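# Slide the cable runway onto the bracket and centre it

## Task

Push the cable runway across until it sits on the bracket, then leave it where both ends of its rails lie inside the two long black lines and both short lines can be seen in the gap between the rails.

## Robot and tools

Robots: four identical i2rt Big YAM arms, arm1 to arm4. Each has six joints, a five-fingered right hand and a wrist camera (arm1_cam_wrist to arm4_cam_wrist). Two fixed room cameras, cam_high and cam_low, also watch the work. Foot positions in the scene frame: arm1 (-1.001, -0.484, 0.836), arm2 (-0.297, 0.527, 0.752), arm3 (0.621, -0.545, 0.831), arm4 (1.219, 0.501, 0.819). Each foot faces its own +x. The hand reaches roughly 1.07 m from the joint1 axis.

Frame: a single scene frame in metres. The origin is on the floor and +z is up. The hand point sits 0.045 m in front of the palm. At that point, +z runs along the straightened fingers, +y comes out of the palm, and +x runs across the palm away from the thumb. Printed hand positions get less exact as reach grows.

move: this is the only tool that commands motion. Arguments arm1, arm2, arm3 and arm4 each hold one robot's part of the action, and cameras holds a list of camera names ("all" for every camera, [] for none). A robot you leave out receives nothing new. One robot's part can contain:
- joints: absolute targets keyed by name. joint1_rad -2.879..2.879 (base yaw, positive counter-clockwise seen from above). joint2_rad 0..3.141 (shoulder). joint3_rad 0..3.019 (elbow). joint4_rad -1.692..1.57 (hand pitch, positive raises the fingers). joint5_rad -1.57..1.57 (sideways swing, positive toward the arm's right). joint6_rad -2.094..2.094 (roll, positive clockwise seen from behind). All are radians. The hand keys hand_little, hand_ring, hand_middle, hand_index, hand_thumb_bend and hand_thumb_turn run from -1 to 1, where +1 is open or straight (thumb_turn +1 means beside the palm) and -1 is closed (thumb_turn -1 means in front of the palm). hand_force_limit (-1..1) sets the closing force: about 0 N at -1 and 10 N at +1, or 15 N for the thumb. hand_speed (-0.96..1) sets finger speed and reaches full speed at +0.48 or above. At the start these are force 0 and speed -0.8. Use -0.94 or lower for a gentle grip.
- target: one list of seven numbers, [x, y, z, qw, qx, qy, qz]. It is an absolute pose of the hand point in the scene frame, in metres, with a unit quaternion. The hand travels in a straight line toward it from its current hand_target. When target is present, joints may contain only the hand keys.
- speed: the top speed in m/s along that path, 0.002..0.5, default 0.25. Rotation is capped at twice this value in rad/s. It is only accepted together with target.
- min_time_s: 0.1..8 s, the shortest duration for that robot's joint motions.
Every motion in a call starts together. Hand paths finish together, each taking 0.5 to 10 s. No action runs longer than 15 s. Any unknown key makes the call invalid, and any out-of-range value gets it refused. After a refusal, the rest of your queued move, wait and finished_scene calls are skipped. Hands trail behind their path and often stop a centimetre or more off. They do not steer around obstacles or around other arms.

A move with no robot arguments returns the full state and every image.

wait: seconds from 0 to 10. Nothing new is commanded. Returns the state and optional cameras.

zoom_image: camera (one name), region [x0, y0, x1, y1] in pixels of that camera's latest full image. (0,0) is the top-left corner, and the region can be at most 504 by 504. Only cameras that appeared in the latest images can be zoomed.

show_instructions: takes no arguments and shows the reference pages.

finished_scene: scene is the current scene's number. It ends the scene for good, and the goal must still hold once the robots let go.

Reading results:
- "move" lists each robot that was sent motion, with "done" or its most serious status word.
- joint_status and hand_status show how each motion of the last accepted action ended. "off_target" means it came to rest short and may still be pushing. "time_out" means joints were given new targets close to where they stood. "not_followed" means a safety check held the targets back. "joint command not followed" or "pose unreachable" come from the self- and inter-arm collision check.
- on_its_own lists what the robot did without being commanded, and "held at" is a target, not a reading.
- Robots under "as last shown" were not commanded, and their lines repeat earlier values.
- hand and hand_target give the current pose and the commanded pose.
- hand_stopped_by gives one word for each of little, ring, middle, index, thumb_bend and thumb_turn: moving, target, force, stalled or fault.
- The *_load_n values are fingertip loads in N, positive when the finger is pushed open. A load that falls to about 0 usually means the grip was lost.
- Joint velocities are in rad/s. "within noise" means the arm is still.
- Joint torques include gravity. Values 3 and 4 wrap at ±28 N m.
- "pictures" names the returned images in order. Images can be slightly older than the state.
- MOTOR HOT and OVER-TEMPERATURE FAULT lines warn about heat. An overheated arm goes limp for 30 s or more.

Fingers: a finger motor starts only when its target changes by at least 0.002. It stops at the target, or when its load hits hand_force_limit. To grip harder, raise the limit and send a target further closed than the current reading. To loosen, send a target more open than the reading. With the thumb turned in front of the palm, the hand can wrap objects 0.035 to 0.065 m thick, or a handle down to about 0.025 m. A bracket on the little-finger side of the wrist sticks out and can strike things.

What to avoid:
- Never let two robots press hard on each other, and never close one hand on another robot's fingers. Either fails the scene. The collision check may act too late, and it does not stop hands or wrist cameras from meeting.
- Do not knock anything out of the work area or onto the floor.
- Do not drop parts, release them while they are moving, slam them, or hit fixed or heavy things.
- Avoid heavy strain on the fingers.
- Arms keep pushing after they make contact. Ease them off by sending each joint its reported position, and do not hold an arm stretched out or straining for long, because motors overheat.
- Something may occasionally nudge loose objects.

Each tool is called by a JSON object that holds its "method" and its "body".

Reference images:

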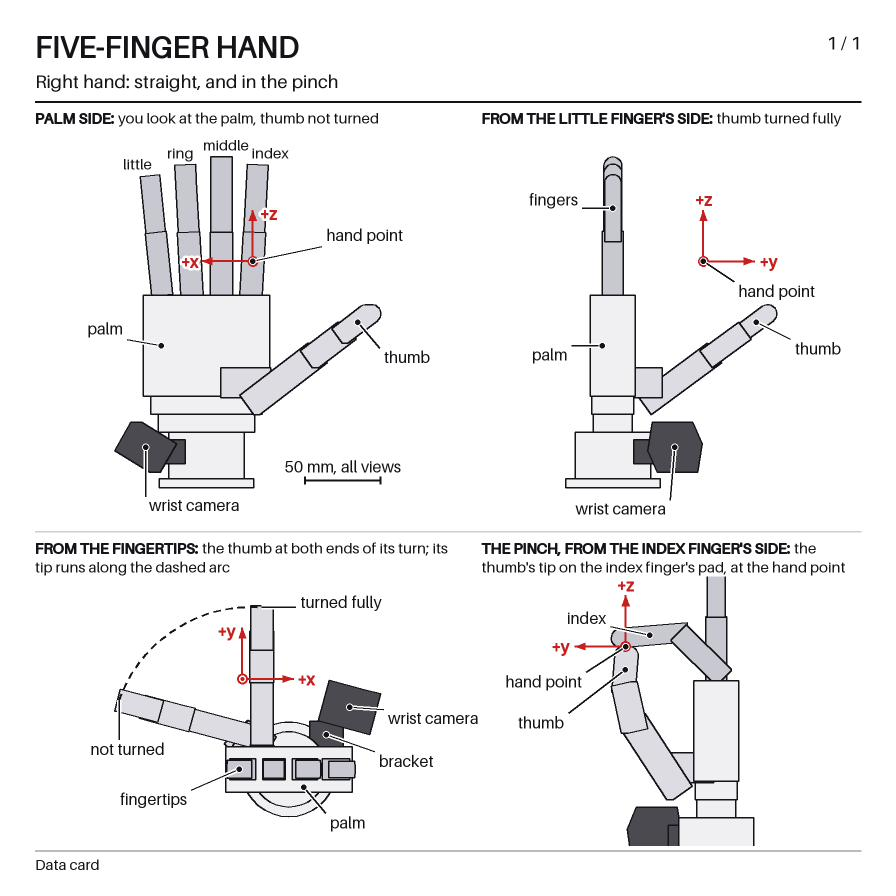

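## Session

{"method": "move", "body": {}}

Scene clock: 0.00 s.
Joint torques (N m): no reading
Heat: arm1: hottest joint4_rad 30 °C; arm2: hottest joint1_rad 30 °C; arm3: hottest joint6_rad 28 °C; arm4: hottest joint1_rad 30 °C.
Joint velocities: within noise
arm1.joint_positions: joint1_rad=-0.179 joint2_rad=+0.616 joint3_rad=+1.343 joint4_rad=-1.162 joint5_rad=+0.207 joint6_rad=-0.998 hand_little=+1.000 hand_ring=+1.000 hand_middle=+1.000 hand_index=+1.000 hand_thumb_turn=+1.000 hand_thumb_bend=+1.000 hand_force_limit=+0.000 hand_speed=-0.800
arm1.joint_status: not commanded
arm1.hand_stopped_by: target,target,target,target,target,target
arm1.little_load_n: 0.0
arm1.ring_load_n: 0.0
arm1.middle_load_n: 0.0
arm1.index_load_n: 0.0
arm1.thumb_bend_load_n: 0.5
arm1.thumb_turn_load_n: 0.0
arm1.hand: x=-0.8576 y=-0.2730 z=+1.3336 quat_wxyz=(-0.370, +0.808, +0.230, +0.397) (m; scene frame)
arm1.hand_target: x=-0.8581 y=-0.2744 z=+1.3455 quat_wxyz=(-0.380, +0.801, +0.226, +0.403) (m; scene frame)
arm1.hand_status: not commanded
arm2.joint_positions: joint1_rad=-0.281 joint2_rad=+0.626 joint3_rad=+1.356 joint4_rad=-1.179 joint5_rad=+0.125 joint6_rad=-1.343 hand_little=+1.000 hand_ring=+1.000 hand_middle=+1.000 hand_index=+1.000 hand_thumb_turn=+1.000 hand_thumb_bend=+1.000 hand_force_limit=+0.000 hand_speed=-0.800
arm2.joint_status: not commanded
arm2.hand_stopped_by: target,target,target,target,target,target
arm2.little_load_n: 0.0
arm2.ring_load_n: 0.0
arm2.middle_load_n: 0.0
arm2.index_load_n: 0.0
arm2.thumb_bend_load_n: 0.0
arm2.thumb_turn_load_n: 0.0
arm2.hand: x=-0.4598 y=+0.3158 z=+1.2611 quat_wxyz=(+0.436, +0.366, -0.763, +0.306) (m; scene frame)
arm2.hand_target: x=-0.4591 y=+0.3174 z=+1.2720 quat_wxyz=(+0.443, +0.363, -0.758, +0.313) (m; scene frame)
arm2.hand_status: not commanded
arm3.joint_positions: joint1_rad=+0.205 joint2_rad=+0.602 joint3_rad=+1.434 joint4_rad=-1.178 joint5_rad=+0.218 joint6_rad=-1.400 hand_little=+1.000 hand_ring=+1.000 hand_middle=+1.000 hand_index=+1.000 hand_thumb_turn=+1.000 hand_thumb_bend=+1.000 hand_force_limit=+0.000 hand_speed=-0.800
arm3.joint_status: not commanded
arm3.hand_stopped_by: target,target,target,target,target,target
arm3.little_load_n: 0.0
arm3.ring_load_n: 0.0
arm3.middle_load_n: 0.5
arm3.index_load_n: 0.0
arm3.thumb_bend_load_n: 0.0
arm3.thumb_turn_load_n: 0.0
arm3.hand: x=+0.6377 y=-0.2961 z=+1.3898 quat_wxyz=(-0.445, +0.577, +0.578, +0.367) (m; scene frame)
arm3.hand_target: x=+0.6385 y=-0.2983 z=+1.4015 quat_wxyz=(-0.455, +0.573, +0.572, +0.372) (m; scene frame)
arm3.hand_status: not commanded
arm4.joint_positions: joint1_rad=+0.012 joint2_rad=+0.618 joint3_rad=+1.452 joint4_rad=-1.532 joint5_rad=+0.239 joint6_rad=-1.450 hand_little=+1.000 hand_ring=+1.000 hand_middle=+1.000 hand_index=+1.000 hand_thumb_turn=+1.000 hand_thumb_bend=+1.000 hand_force_limit=+0.000 hand_speed=-0.800
arm4.joint_status: not commanded
arm4.hand_stopped_by: target,target,target,target,target,target
arm4.little_load_n: 0.0
arm4.ring_load_n: 0.0
arm4.middle_load_n: 0.0
arm4.index_load_n: 0.0
arm4.thumb_bend_load_n: 0.0
arm4.thumb_turn_load_n: 0.0
arm4.hand: x=+1.1480 y=+0.3124 z=+1.3180 quat_wxyz=(+0.342, +0.610, -0.663, +0.267) (m; scene frame)
arm4.hand_target: x=+1.1479 y=+0.3135 z=+1.3275 quat_wxyz=(+0.349, +0.605, -0.660, +0.276) (m; scene frame)
arm4.hand_status: not commanded
pictures: arm1_cam_wrist, arm2_cam_wrist, arm3_cam_wrist, arm4_cam_wrist, cam_high, cam_low

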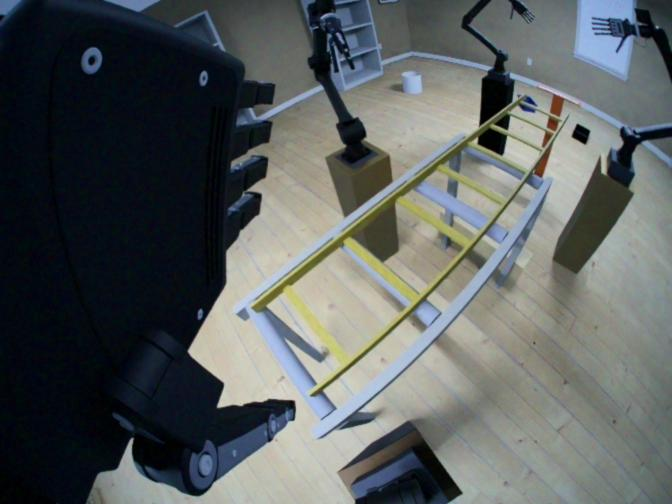

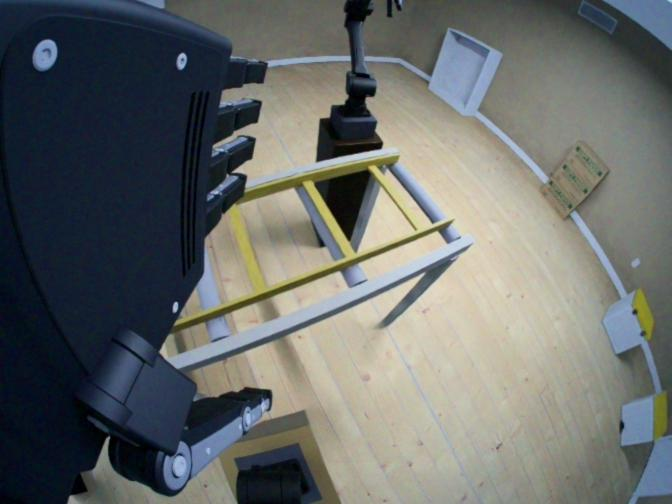

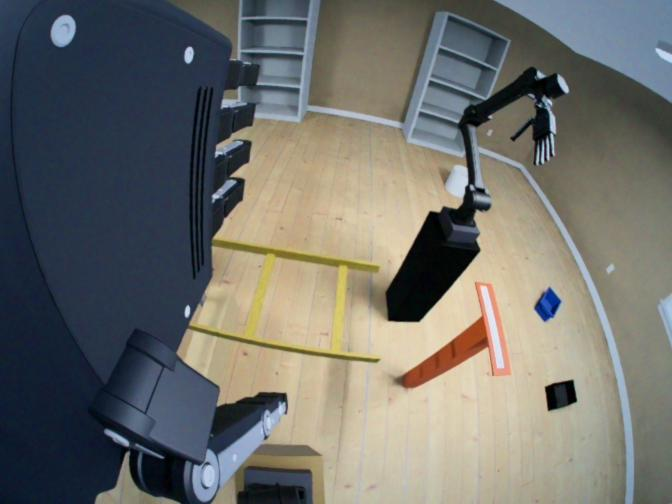

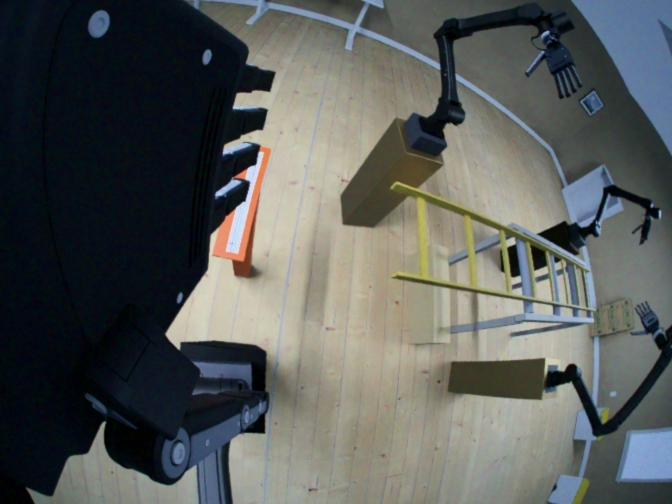

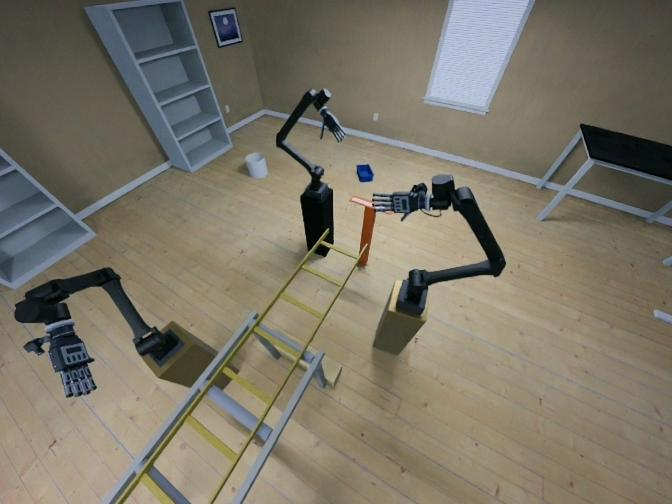

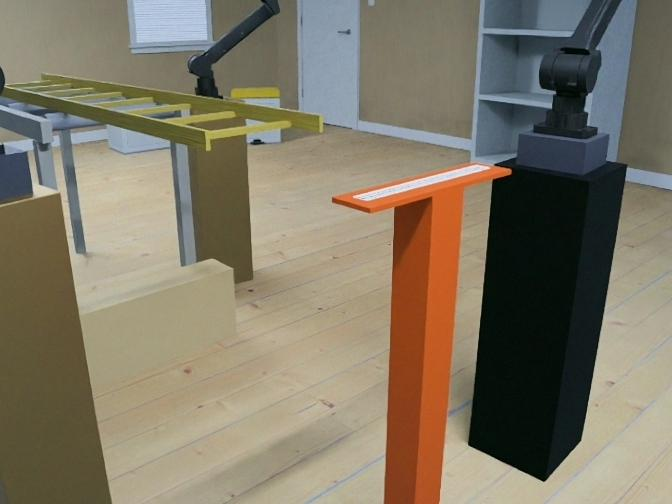

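{"method": "zoom_image", "body": {"camera": "cam_low", "region": [320, 140, 530, 230]}}

{"method": "zoom_image", "body": {"camera": "arm4_cam_wrist", "region": [190, 130, 300, 290]}}

{"method": "zoom_image", "body": {"camera": "cam_low", "region": [0, 40, 340, 260]}}

{"method": "zoom_image", "body": {"camera": "cam_high", "region": [100, 180, 450, 504]}}

{"method": "zoom_image", "body": {"camera": "arm1_cam_wrist", "region": [220, 80, 620, 480]}}

{"method": "zoom_image", "body": {"camera": "arm3_cam_wrist", "region": [180, 220, 520, 420]}}

Scaled by 2.400 from the camera's 672x504 image, which has a finer 960x720 frame.

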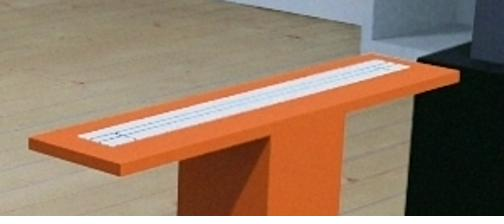

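Scaled by 3.150 from the camera's 672x504 image, which has a finer 960x720 frame.

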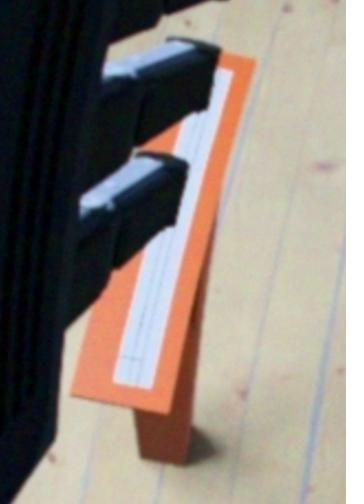

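Scaled by 1.482 from the camera's 672x504 image, which has a finer 960x720 frame.

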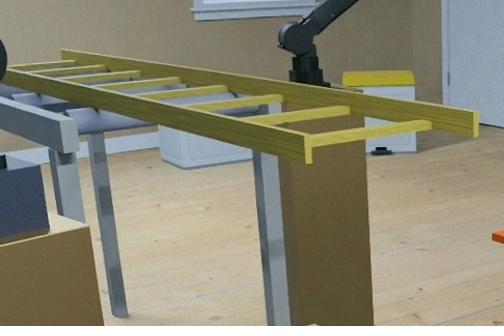

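Scaled by 1.440 from the camera's 672x504 image, which has a finer 960x720 frame.

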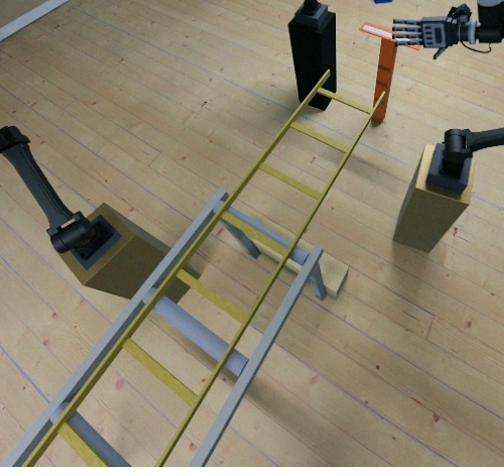

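Scaled by 1.260 from the camera's 672x504 image, which has a finer 960x720 frame.

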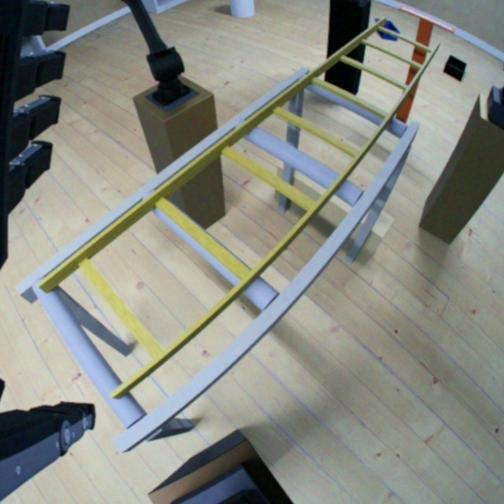

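Scaled by 1.482 from the camera's 672x504 image, which has a finer 960x720 frame.

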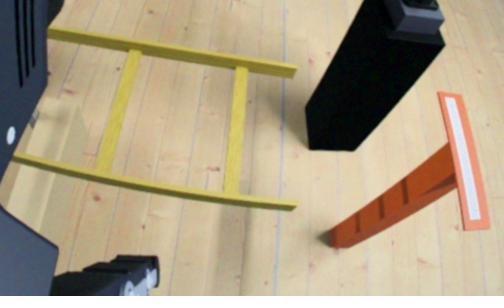

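{"method": "move", "body": {"arm3": {"target": [0.59, -0.17, 1.0, 0, 1, 0, 0], "speed": 0.3, "joints": {"hand_thumb_turn": -1}}, "arm4": {"target": [1.25, 0.12, 1.08, 0, 0, 1, 0], "speed": 0.3}, "cameras": ["all"]}}

Scene clock: 26.17 s.
Joint torques (N m): arm1=[1.03 1.73 11.41 2.3 0.05 -0.11] | arm2=[0.73 1.14 10.37 2 0 -0.11] | arm3=[-0.73 -9.23 6.26 0.23 -0.26 0.16] | arm4=[0.15 -8.76 14.24 -0.75 -0.11 0.17]
Heat: arm1: hottest joint3_rad 31 °C; arm2: hottest joint3_rad 31 °C; arm3: hottest joint6_rad 28 °C; arm4: hottest joint1_rad 30 °C.
move: arm3 done; arm4 off_target
Joint velocities: within noise
arm1, arm2: as last shown
arm1.thumb_bend_load_n: 0.0
arm3.joint_positions: joint1_rad=-0.107 joint2_rad=+1.491 joint3_rad=+1.294 joint4_rad=-1.376 joint5_rad=+0.004 joint6_rad=-0.012 hand_little=+1.000 hand_ring=+1.000 hand_middle=+1.000 hand_index=+1.000 hand_thumb_turn=-1.000 hand_thumb_bend=+1.000 hand_force_limit=+0.000 hand_speed=-0.800
arm3.joint_status: all done
arm3.hand_stopped_by: target,target,target,target,target,target
arm3.little_load_n: 0.0
arm3.ring_load_n: 0.0
arm3.middle_load_n: 0.0
arm3.index_load_n: 0.0
arm3.thumb_bend_load_n: 0.0
arm3.thumb_turn_load_n: 0.0
arm3.hand: x=+0.5864 y=-0.1727 z=+1.0003 quat_wxyz=(+0.003, +1.000, +0.014, +0.002) (m; scene frame)
arm3.hand_target: x=+0.5900 y=-0.1701 z=+1.0000 quat_wxyz=(+0.000, +1.000, +0.000, +0.000) (m; scene frame)
arm3.hand_status: done (0.004 m and 1.6 deg from the pose sent, 0.412 m and 109.6 deg at the start)
arm4.joint_positions: joint1_rad=-0.133 joint2_rad=+1.482 joint3_rad=+1.473 joint4_rad=-1.605 joint5_rad=-0.004 joint6_rad=-0.018 hand_little=+1.000 hand_ring=+1.000 hand_middle=+1.000 hand_index=+1.000 hand_thumb_turn=+1.000 hand_thumb_bend=+1.000 hand_force_limit=+0.000 hand_speed=-0.800
arm4.joint_status: not commanded
arm4.hand_stopped_by: target,target,target,target,target,target
arm4.little_load_n: 0.0
arm4.ring_load_n: 0.0
arm4.middle_load_n: 0.0
arm4.index_load_n: 0.0
arm4.thumb_bend_load_n: 0.0
arm4.thumb_turn_load_n: 0.0
arm4.hand: x=+1.2511 y=+0.1357 z=+1.0635 quat_wxyz=(+0.001, +0.009, -1.000, -0.022) (m; scene frame)
arm4.hand_target: x=+1.2498 y=+0.1209 z=+1.0799 quat_wxyz=(+0.000, +0.000, -1.000, +0.001) (m; scene frame)
arm4.hand_status: off_target (0.023 m and 2.7 deg from the pose sent, 0.323 m and 96.9 deg at the start)
pictures: arm1_cam_wrist, arm2_cam_wrist, arm3_cam_wrist, arm4_cam_wrist, cam_high, cam_low
camera_calibration:
arm3_cam_wrist: T_world_to_cam=[[0.242968, -0.96878, 0.0493126, -0.357], [-0.846218, -0.186829, 0.499009, -0.0318354], [-0.474217, -0.162972, -0.865192, 1.23111], [0, 0, 0, 1]] pos_world=[0.643611, -0.151166, 1.09863]
arm4_cam_wrist: T_world_to_cam=[[-0.335589, 0.941379, 0.0344331, 0.253685], [0.827665, 0.277202, 0.487986, -1.59197], [0.449834, 0.192262, -0.872172, 0.459422], [0, 0, 0, 1]] pos_world=[1.19609, 0.114155, 1.16882]

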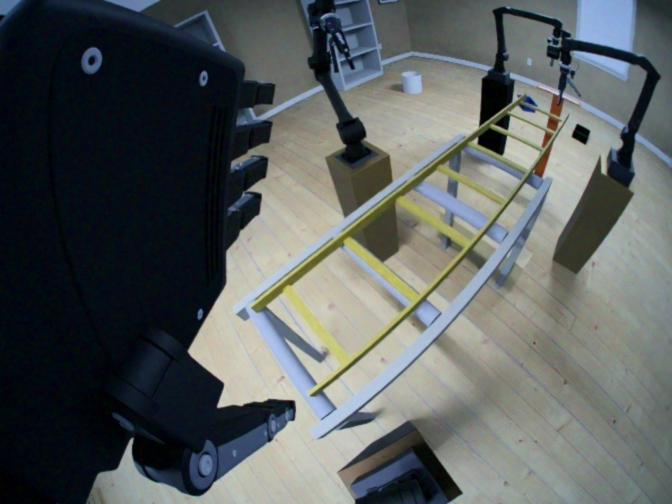

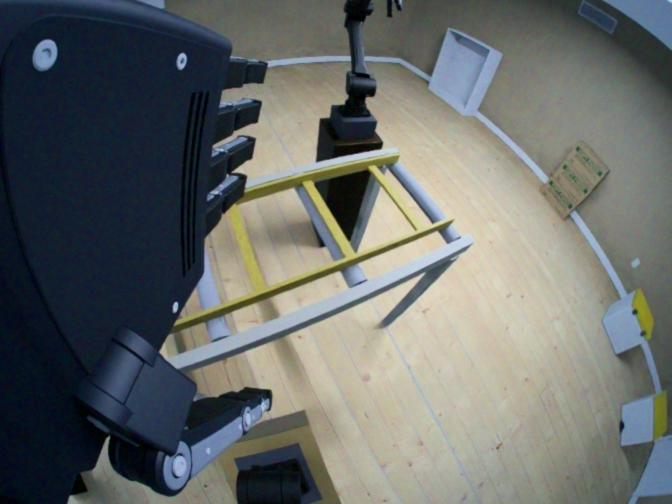

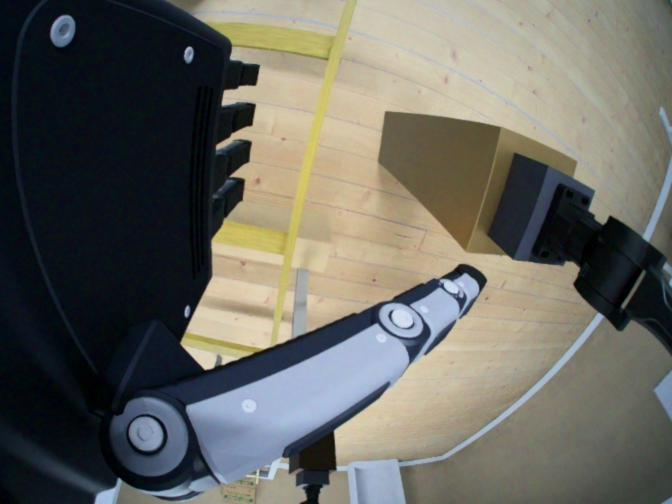

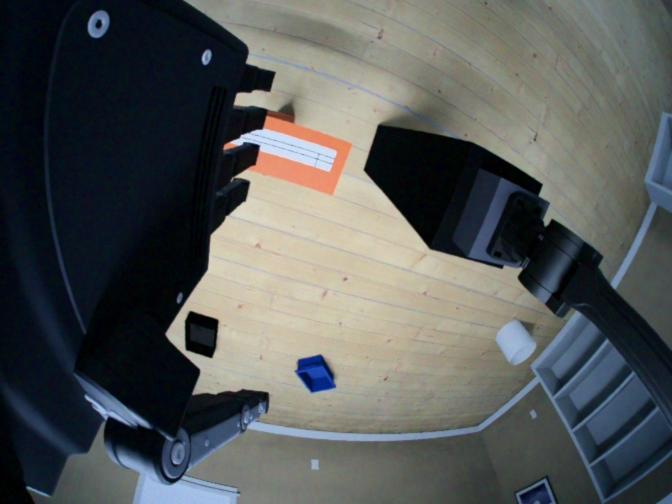

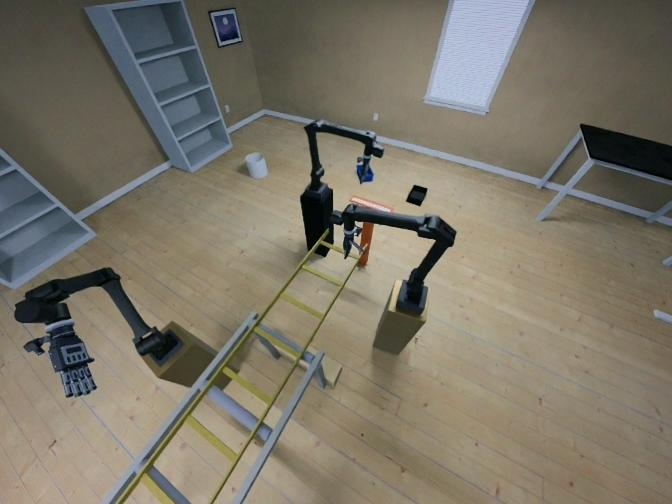

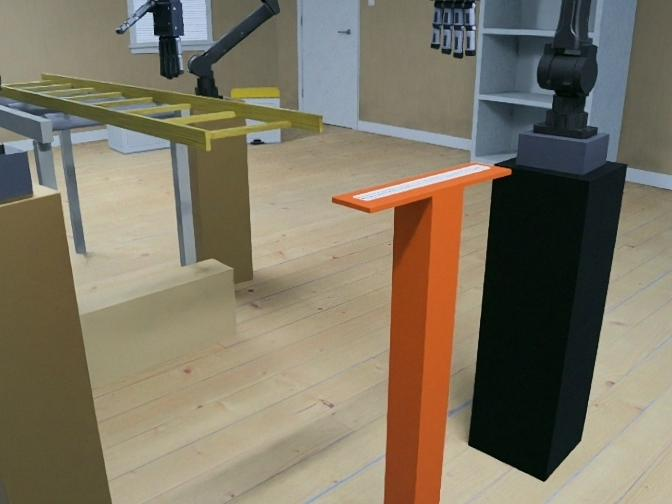

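{"method": "zoom_image", "body": {"camera": "arm4_cam_wrist", "region": [220, 90, 370, 200]}}

{"method": "zoom_image", "body": {"camera": "arm3_cam_wrist", "region": [190, 0, 390, 380]}}

Scaled by 3.360 from the camera's 672x504 image, which has a finer 960x720 frame.

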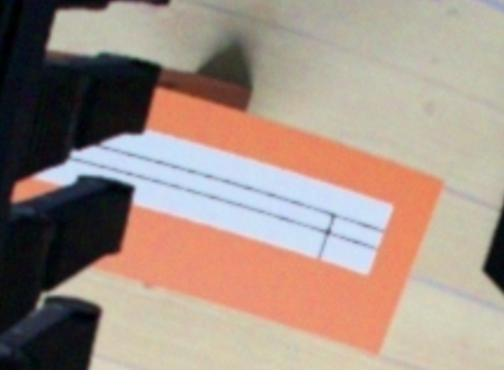

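Scaled by 1.326 from the camera's 672x504 image, which has a finer 960x720 frame.

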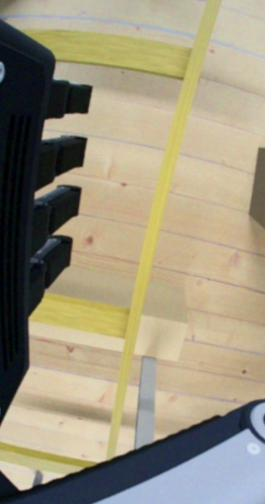

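{"method": "move", "body": {"arm3": {"target": [0.58, -0.148, 0.835, 0, 1, 0, 0], "speed": 0.15}, "cameras": ["arm3_cam_wrist", "cam_high", "cam_low", "arm4_cam_wrist"]}}

{"method": "zoom_image", "body": {"camera": "cam_low", "region": [100, 30, 340, 210]}}

Scene clock: 33.87 s.
Joint torques (N m): arm1=[1.03 1.55 11.38 2.14 0.03 -0.1] | arm2=[0.67 0.97 10.44 1.94 0 -0.11] | arm3=[0.91 -10.34 5.09 0.68 -0.25 0.2] | arm4=[0.26 -8.76 14.26 -0.75 -0.11 0.17]
Heat: arm1: hottest joint3_rad 32 °C; arm2: hottest joint3_rad 32 °C; arm3: hottest joint6_rad 28 °C; arm4: hottest joint1_rad 30 °C.
move: arm3 done
Joint velocities: within noise
arm1, arm2, arm4: as last shown
arm3.joint_positions: joint1_rad=-0.107 joint2_rad=+1.715 joint3_rad=+1.104 joint4_rad=-0.963 joint5_rad=+0.004 joint6_rad=+0.009 hand_little=+1.000 hand_ring=+1.000 hand_middle=+1.000 hand_index=+1.000 hand_thumb_turn=-1.000 hand_thumb_bend=+1.000 hand_force_limit=+0.000 hand_speed=-0.800
arm3.joint_status: not commanded
arm3.hand_stopped_by: target,target,target,target,target,target
arm3.little_load_n: 0.0
arm3.ring_load_n: 0.0
arm3.middle_load_n: 0.0
arm3.index_load_n: 0.0
arm3.thumb_bend_load_n: 0.0
arm3.thumb_turn_load_n: 0.0
arm3.hand: x=+0.5848 y=-0.1504 z=+0.8377 quat_wxyz=(+0.003, +1.000, +0.003, +0.002) (m; scene frame)
arm3.hand_target: x=+0.5800 y=-0.1479 z=+0.8351 quat_wxyz=(+0.000, +1.000, +0.000, +0.000) (m; scene frame)
arm3.hand_status: done (0.006 m and 0.6 deg from the pose sent, 0.167 m and 1.6 deg at the start)
pictures: arm3_cam_wrist, arm4_cam_wrist, cam_high, cam_low
camera_calibration:
arm3_cam_wrist: T_world_to_cam=[[0.22268, -0.973606, 0.0500457, -0.316474], [-0.850017, -0.168764, 0.498989, 0.056996], [-0.477373, -0.153654, -0.865162, 1.09648], [0, 0, 0, 1]] pos_world=[0.642351, -0.130023, 0.936033]
arm4_cam_wrist: T_world_to_cam=[[-0.335589, 0.941379, 0.0344331, 0.253685], [0.827665, 0.277202, 0.487986, -1.59197], [0.449834, 0.192262, -0.872172, 0.459422], [0, 0, 0, 1]] pos_world=[1.19609, 0.114155, 1.16882]

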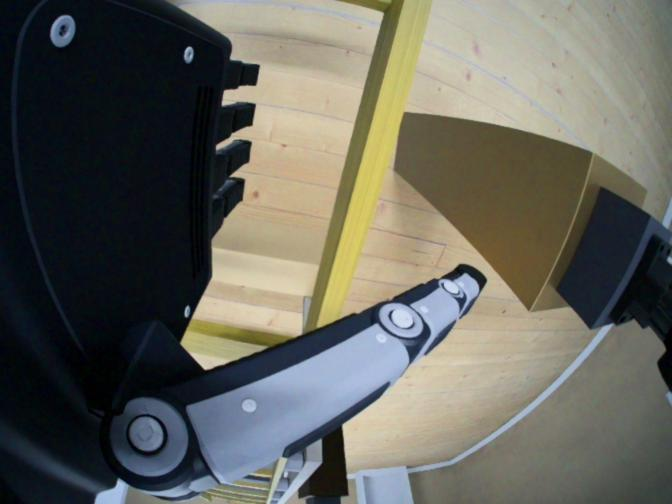

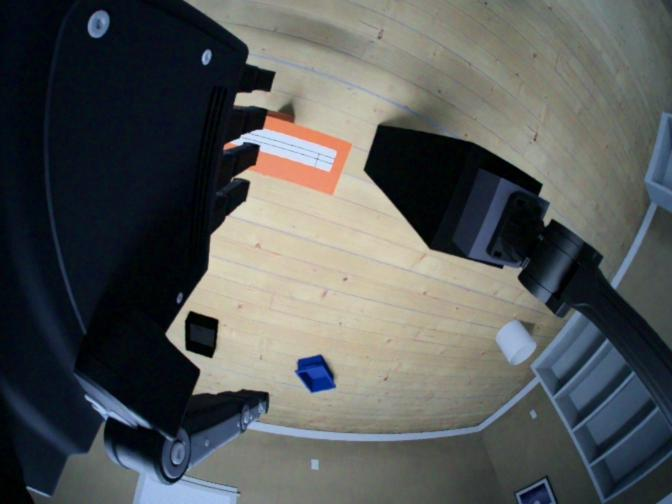

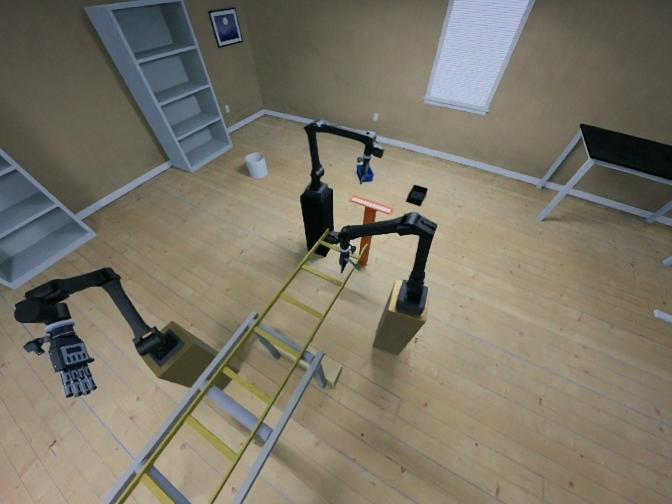

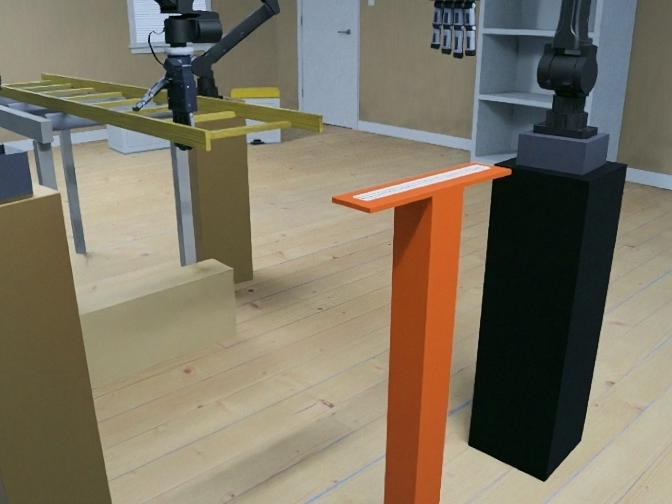

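Scaled by 2.100 from the camera's 672x504 image, which has a finer 960x720 frame.

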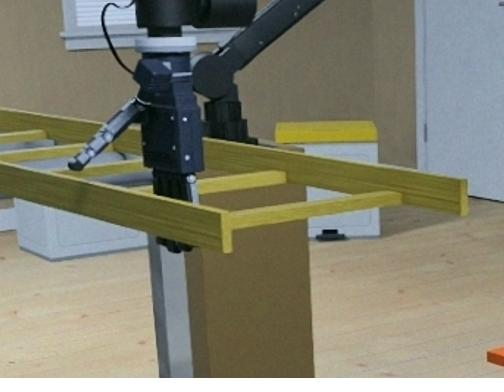

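{"method": "zoom_image", "body": {"camera": "arm3_cam_wrist", "region": [280, 0, 460, 340]}}

Scaled by 1.482 from the camera's 672x504 image, which has a finer 960x720 frame.

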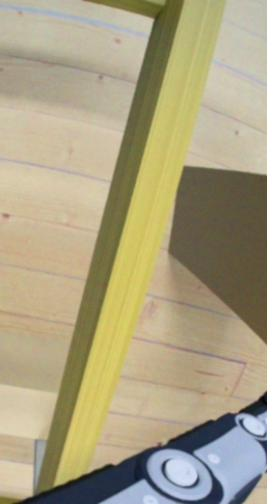

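{"method": "move", "body": {"arm3": {"target": [0.58, -0.152, 0.803, 0, 1, 0, 0], "speed": 0.15}, "cameras": ["arm3_cam_wrist", "cam_low"]}}

{"method": "zoom_image", "body": {"camera": "cam_low", "region": [100, 30, 340, 210]}}

{"method": "zoom_image", "body": {"camera": "arm3_cam_wrist", "region": [180, 0, 500, 360]}}

Scene clock: 42.37 s.
Joint torques (N m): arm1=[0.73 1.49 11.47 2.18 0.03 -0.1] | arm2=[0.79 1.67 10.41 2.15 0.07 -0.16] | arm3=[1.03 -10.11 4.72 0.53 -0.26 0.18] | arm4=[0.15 -8.82 14.27 -0.76 -0.11 0.18]
Heat: arm1: hottest joint3_rad 32 °C; arm2: hottest joint3_rad 32 °C; arm3: hottest joint6_rad 28 °C; arm4: hottest joint1_rad 30 °C.
move: arm3 done
Joint velocities: within noise
arm1, arm2, arm4: as last shown
arm1.little_load_n: -0.5
arm1.middle_load_n: -0.5
arm3.joint_positions: joint1_rad=-0.107 joint2_rad=+1.759 joint3_rad=+1.064 joint4_rad=-0.876 joint5_rad=+0.004 joint6_rad=+0.009 hand_little=+1.000 hand_ring=+1.000 hand_middle=+1.000 hand_index=+1.000 hand_thumb_turn=-1.000 hand_thumb_bend=+1.000 hand_force_limit=+0.000 hand_speed=-0.800
arm3.joint_status: not commanded
arm3.hand_stopped_by: target,target,target,target,target,target
arm3.little_load_n: 0.0
arm3.ring_load_n: 0.0
arm3.middle_load_n: 0.0
arm3.index_load_n: 0.0
arm3.thumb_bend_load_n: -0.5
arm3.thumb_turn_load_n: 0.0
arm3.hand: x=+0.5848 y=-0.1535 z=+0.8064 quat_wxyz=(+0.002, +1.000, +0.003, +0.002) (m; scene frame)
arm3.hand_target: x=+0.5800 y=-0.1521 z=+0.8031 quat_wxyz=(+0.000, +1.000, +0.000, +0.000) (m; scene frame)
arm3.hand_status: done (0.006 m and 0.5 deg from the pose sent, 0.035 m and 0.6 deg at the start)
pictures: arm3_cam_wrist, cam_low
camera_calibration:
arm3_cam_wrist: T_world_to_cam=[[0.222668, -0.973723, 0.0477757, -0.316199], [-0.85, -0.16991, 0.498628, 0.0722367], [-0.477408, -0.151638, -0.865498, 1.06961], [0, 0, 0, 1]] pos_world=[0.642451, -0.133423, 0.904837]

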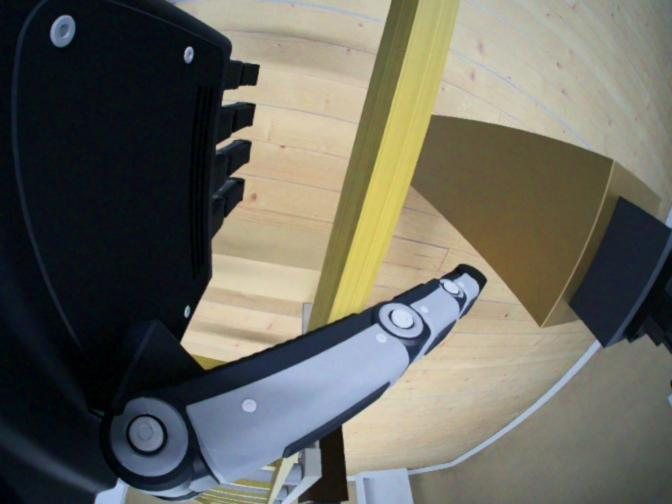

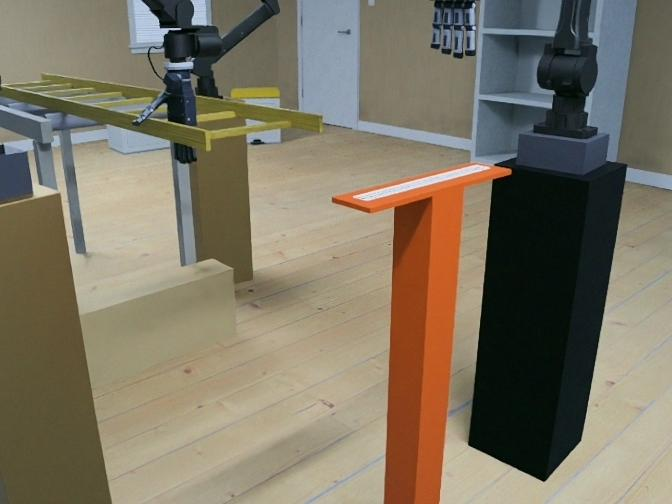

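Scaled by 2.100 from the camera's 672x504 image, which has a finer 960x720 frame.

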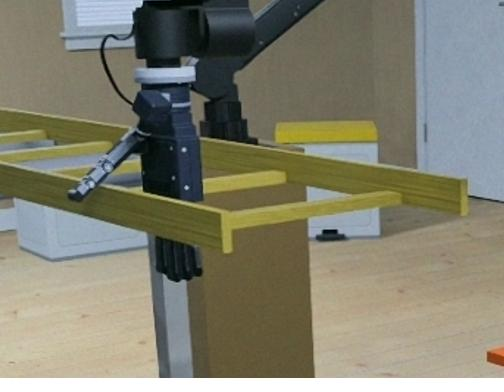

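Scaled by 1.400 from the camera's 672x504 image, which has a finer 960x720 frame.

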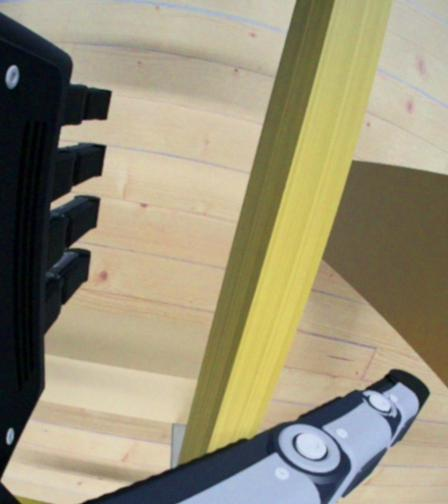

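{"method": "move", "body": {"arm3": {"target": [0.58, -0.150, 0.820, 0, 1, 0, 0], "speed": 0.1}}}

{"method": "move", "body": {"arm3": {"joints": {"hand_little": -0.3, "hand_ring": -0.3, "hand_middle": -0.3, "hand_index": -0.3, "hand_thumb_bend": -0.1, "hand_speed": -0.8}}, "cameras": ["arm3_cam_wrist", "cam_low", "cam_high"]}}

{"method": "zoom_image", "body": {"camera": "cam_low", "region": [100, 30, 340, 210]}}

Scene clock: 47.83 s.
Joint torques (N m): arm1=[1.08 1.85 11.4 2.28 0.05 -0.1] | arm2=[0.91 0.91 10.41 2.1 0.02 -0.17] | arm3=[1.08 -12.4 6.02 -0.43 -0.28 0.16] | arm4=[0.21 -8.82 14.26 -0.73 -0.11 0.18]
Heat: arm1: hottest joint3_rad 33 °C; arm2: hottest joint3_rad 32 °C; arm3: hottest joint6_rad 28 °C; arm4: hottest joint1_rad 30 °C.
move: arm3 off_target
Joint velocities: within noise
arm1, arm2, arm4: as last shown
arm1.little_load_n: 0.0
arm1.middle_load_n: 0.0
arm1.thumb_bend_load_n: -0.5
arm3.joint_positions: joint1_rad=-0.107 joint2_rad=+1.759 joint3_rad=+1.064 joint4_rad=-0.898 joint5_rad=+0.004 joint6_rad=+0.009 hand_little=+1.000 hand_ring=+1.000 hand_middle=+1.000 hand_index=+1.000 hand_thumb_turn=-1.000 hand_thumb_bend=+1.000 hand_force_limit=+0.000 hand_speed=-0.800
arm3.joint_status: not commanded
arm3.hand_stopped_by: target,target,target,target,target,target
arm3.little_load_n: 0.0
arm3.ring_load_n: 0.0
arm3.middle_load_n: 0.0
arm3.index_load_n: 0.0
arm3.thumb_bend_load_n: 0.0
arm3.thumb_turn_load_n: 0.0
arm3.hand: x=+0.5849 y=-0.1593 z=+0.8078 quat_wxyz=(+0.013, +1.000, +0.003, +0.002) (m; scene frame)
arm3.hand_target: x=+0.5800 y=-0.1502 z=+0.8199 quat_wxyz=(+0.000, +1.000, +0.000, +0.000) (m; scene frame)
arm3.hand_status: off_target (0.016 m and 1.6 deg from the pose sent, 0.015 m and 0.5 deg at the start)
arm4.little_load_n: 0.5
arm4.middle_load_n: 0.5
arm4.thumb_bend_load_n: -0.5
pictures: none

Scene clock: 51.93 s.
Joint torques (N m): arm1=[0.91 1.49 11.41 2.25 0.04 -0.11] | arm2=[0.5 1.55 10.48 2.25 -0.02 -0.18] | arm3=[0.67 -12.45 6.24 0.06 -0.29 0.18] | arm4=[0.15 -8.82 14.26 -0.75 -0.11 0.18]
Heat: arm1: hottest joint3_rad 33 °C; arm2: hottest joint3_rad 33 °C; arm3: hottest joint3_rad 28 °C; arm4: hottest joint2_rad 31 °C.
move: arm3 off_target
Joint velocities: within noise
arm1, arm2, arm4: as last shown
arm1.thumb_bend_load_n: 0.0
arm3.joint_positions: joint1_rad=-0.107 joint2_rad=+1.763 joint3_rad=+1.060 joint4_rad=-0.911 joint5_rad=+0.004 joint6_rad=+0.010 hand_little=-0.254 hand_ring=-0.236 hand_middle=-0.273 hand_index=-0.291 hand_thumb_turn=-1.000 hand_thumb_bend=+0.262 hand_force_limit=+0.000 hand_speed=-0.800
arm3.joint_status: hand_little off_target (ended at -0.254, target -0.300); hand_ring off_target (ended at -0.236, target -0.300); hand_middle off_target (ended at -0.273, target -0.300); hand_thumb_bend off_target (ended at +0.262, target -0.100); the others done
arm3.hand_stopped_by: force,force,force,force,force,target
arm3.little_load_n: 0.0
arm3.ring_load_n: 0.0
arm3.middle_load_n: 1.5
arm3.index_load_n: 7.5
arm3.thumb_bend_load_n: 7.0
arm3.thumb_turn_load_n: 0.5
arm3.hand: x=+0.5850 y=-0.1653 z=+0.8065 quat_wxyz=(+0.023, +1.000, +0.003, +0.002) (m; scene frame)
arm3.hand_target: x=+0.5800 y=-0.1502 z=+0.8200 quat_wxyz=(+0.000, +1.000, +0.000, +0.000) (m; scene frame)
arm3.hand_status: not commanded
arm4.little_load_n: -0.5
arm4.middle_load_n: 0.0
arm4.thumb_bend_load_n: 0.0
pictures: arm3_cam_wrist, cam_high, cam_low
camera_calibration:
arm3_cam_wrist: T_world_to_cam=[[0.222261, -0.970901, 0.0891647, -0.360353], [-0.850569, -0.148383, 0.504495, 0.069514], [-0.476584, -0.18797, -0.858798, 1.05613], [0, 0, 0, 1]] pos_world=[0.642552, -0.141032, 0.90406]

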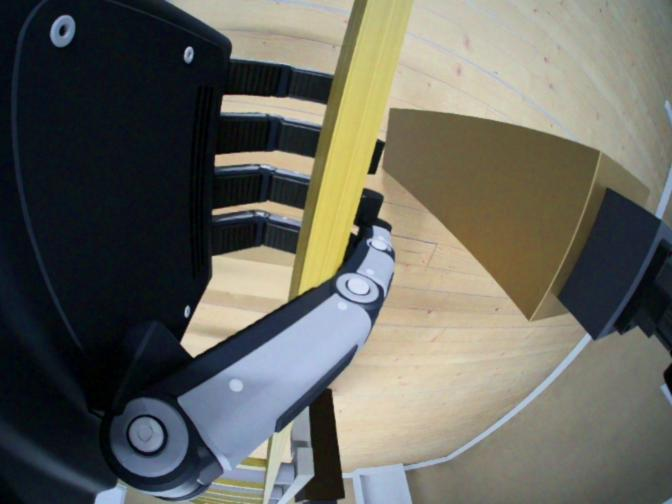

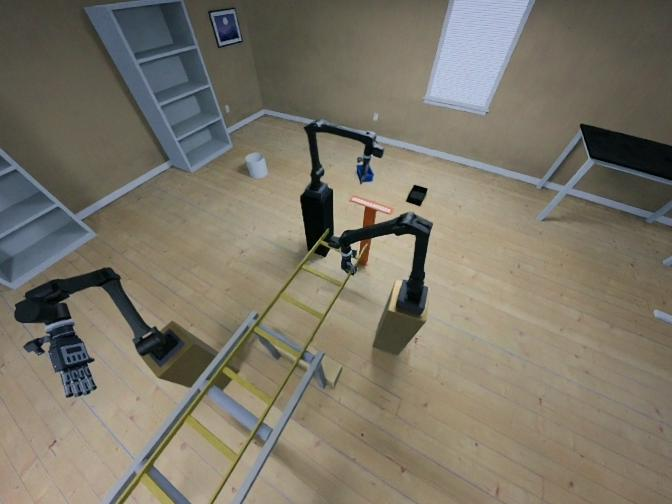

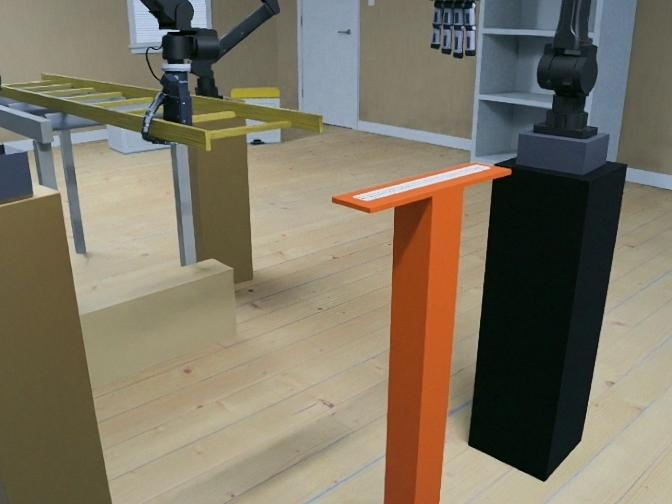

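Scaled by 2.100 from the camera's 672x504 image, which has a finer 960x720 frame.

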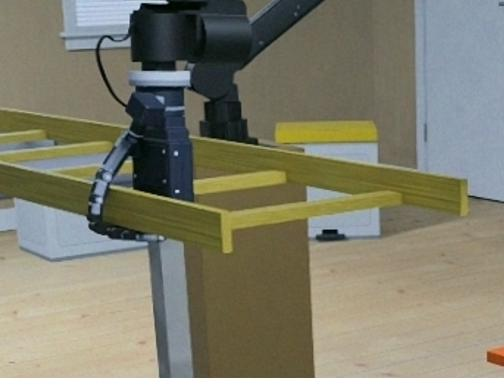

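{"method": "move", "body": {"arm3": {"target": [0.70, -0.155, 0.835, 0, 1, 0, 0], "speed": 0.08}, "cameras": ["arm3_cam_wrist", "arm4_cam_wrist", "cam_low", "cam_high"]}}

{"method": "zoom_image", "body": {"camera": "cam_low", "region": [100, 30, 340, 210]}}

Scene clock: 56.33 s.
Joint torques (N m): arm1=[1.03 1.67 11.47 2.24 0.04 -0.1] | arm2=[0.5 0.5 10.39 2.18 0.03 -0.13] | arm3=[-0.38 -13.45 8.58 -0.94 -0.3 -0.1] | arm4=[0.21 -8.88 14.23 -0.75 -0.11 0.18]
Heat: arm1: hottest joint3_rad 33 °C; arm2: hottest joint3_rad 33 °C; arm3: hottest joint3_rad 28 °C; arm4: hottest joint2_rad 31 °C.
move: arm3 off_target
Joint velocities: within noise
arm1, arm2, arm4: as last shown
arm3.joint_positions: joint1_rad=-0.351 joint2_rad=+1.761 joint3_rad=+1.061 joint4_rad=-0.934 joint5_rad=+0.005 joint6_rad=-0.225 hand_little=-0.254 hand_ring=-0.236 hand_middle=-0.273 hand_index=-0.291 hand_thumb_turn=-1.000 hand_thumb_bend=+0.262 hand_force_limit=+0.000 hand_speed=-0.800
arm3.joint_status: not commanded
arm3.hand_stopped_by: force,force,force,force,force,target
arm3.little_load_n: 0.0
arm3.ring_load_n: 0.0
arm3.middle_load_n: 2.0
arm3.index_load_n: 2.5
arm3.thumb_bend_load_n: 5.5
arm3.thumb_turn_load_n: 1.0
arm3.hand: x=+0.6900 y=-0.1817 z=+0.8097 quat_wxyz=(+0.033, +0.999, -0.002, -0.005) (m; scene frame)
arm3.hand_target: x=+0.6997 y=-0.1565 z=+0.8350 quat_wxyz=(+0.000, +1.000, +0.000, +0.000) (m; scene frame)
arm3.hand_status: off_target (0.038 m and 3.8 deg from the pose sent, 0.119 m and 2.7 deg at the start)
arm4.little_load_n: 0.0
arm4.thumb_bend_load_n: -0.5
pictures: arm3_cam_wrist, arm4_cam_wrist, cam_high, cam_low
camera_calibration:
arm3_cam_wrist: T_world_to_cam=[[0.214003, -0.971166, 0.105069, -0.407145], [-0.844954, -0.130065, 0.518782, 0.142657], [-0.490158, -0.199799, -0.848425, 1.10454], [0, 0, 0, 1]] pos_world=[0.749066, -0.156165, 0.905887]
arm4_cam_wrist: T_world_to_cam=[[-0.335589, 0.941379, 0.0344331, 0.253685], [0.827665, 0.277202, 0.487986, -1.59197], [0.449834, 0.192262, -0.872172, 0.459422], [0, 0, 0, 1]] pos_world=[1.19609, 0.114155, 1.16882]

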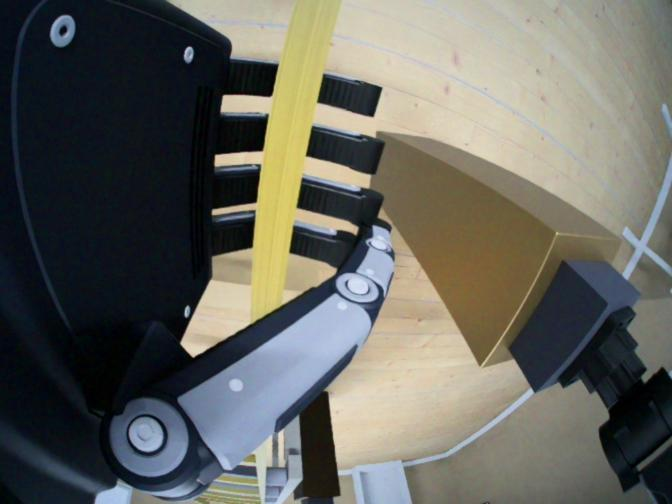

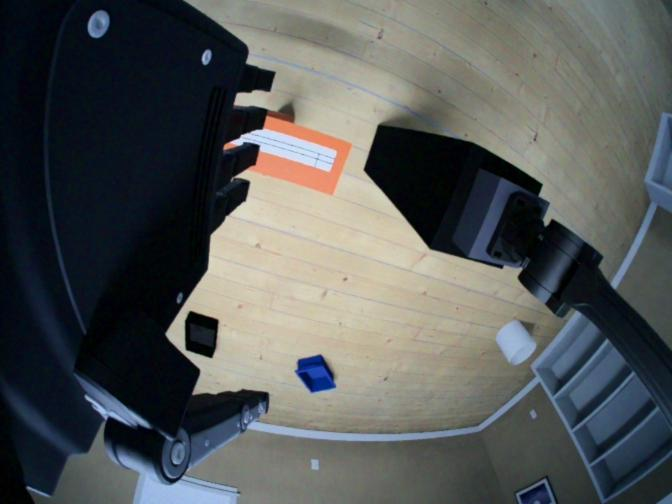

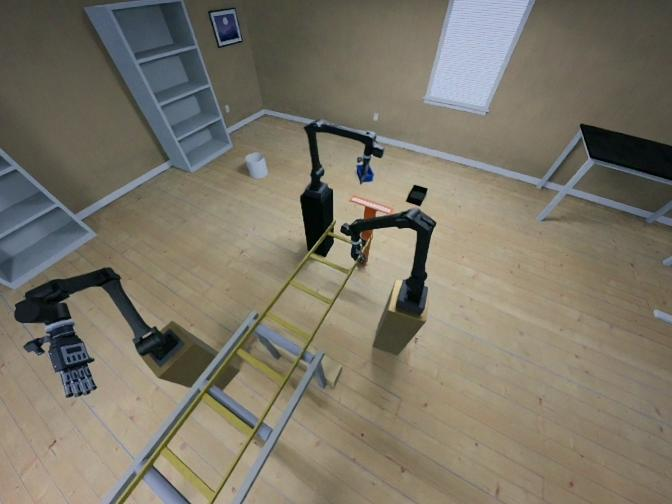

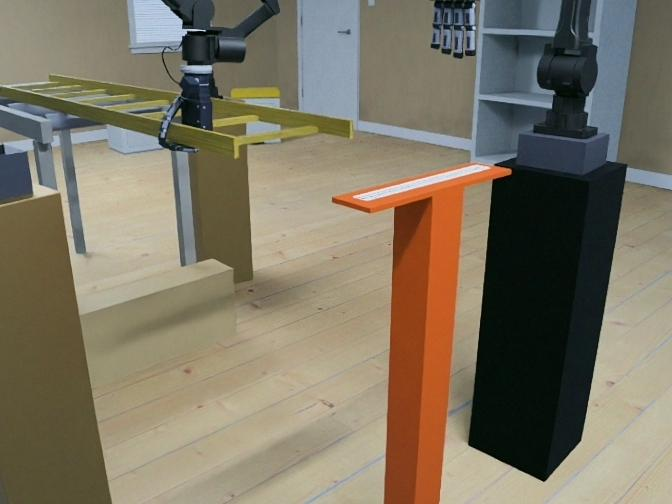

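Scaled by 2.100 from the camera's 672x504 image, which has a finer 960x720 frame.

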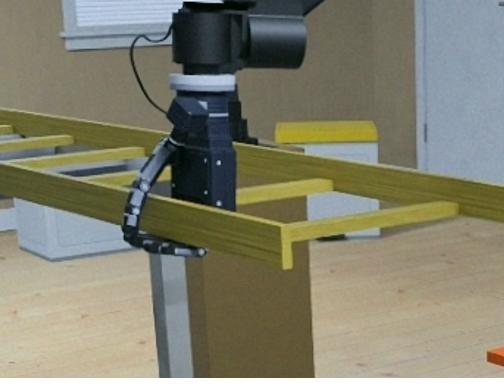

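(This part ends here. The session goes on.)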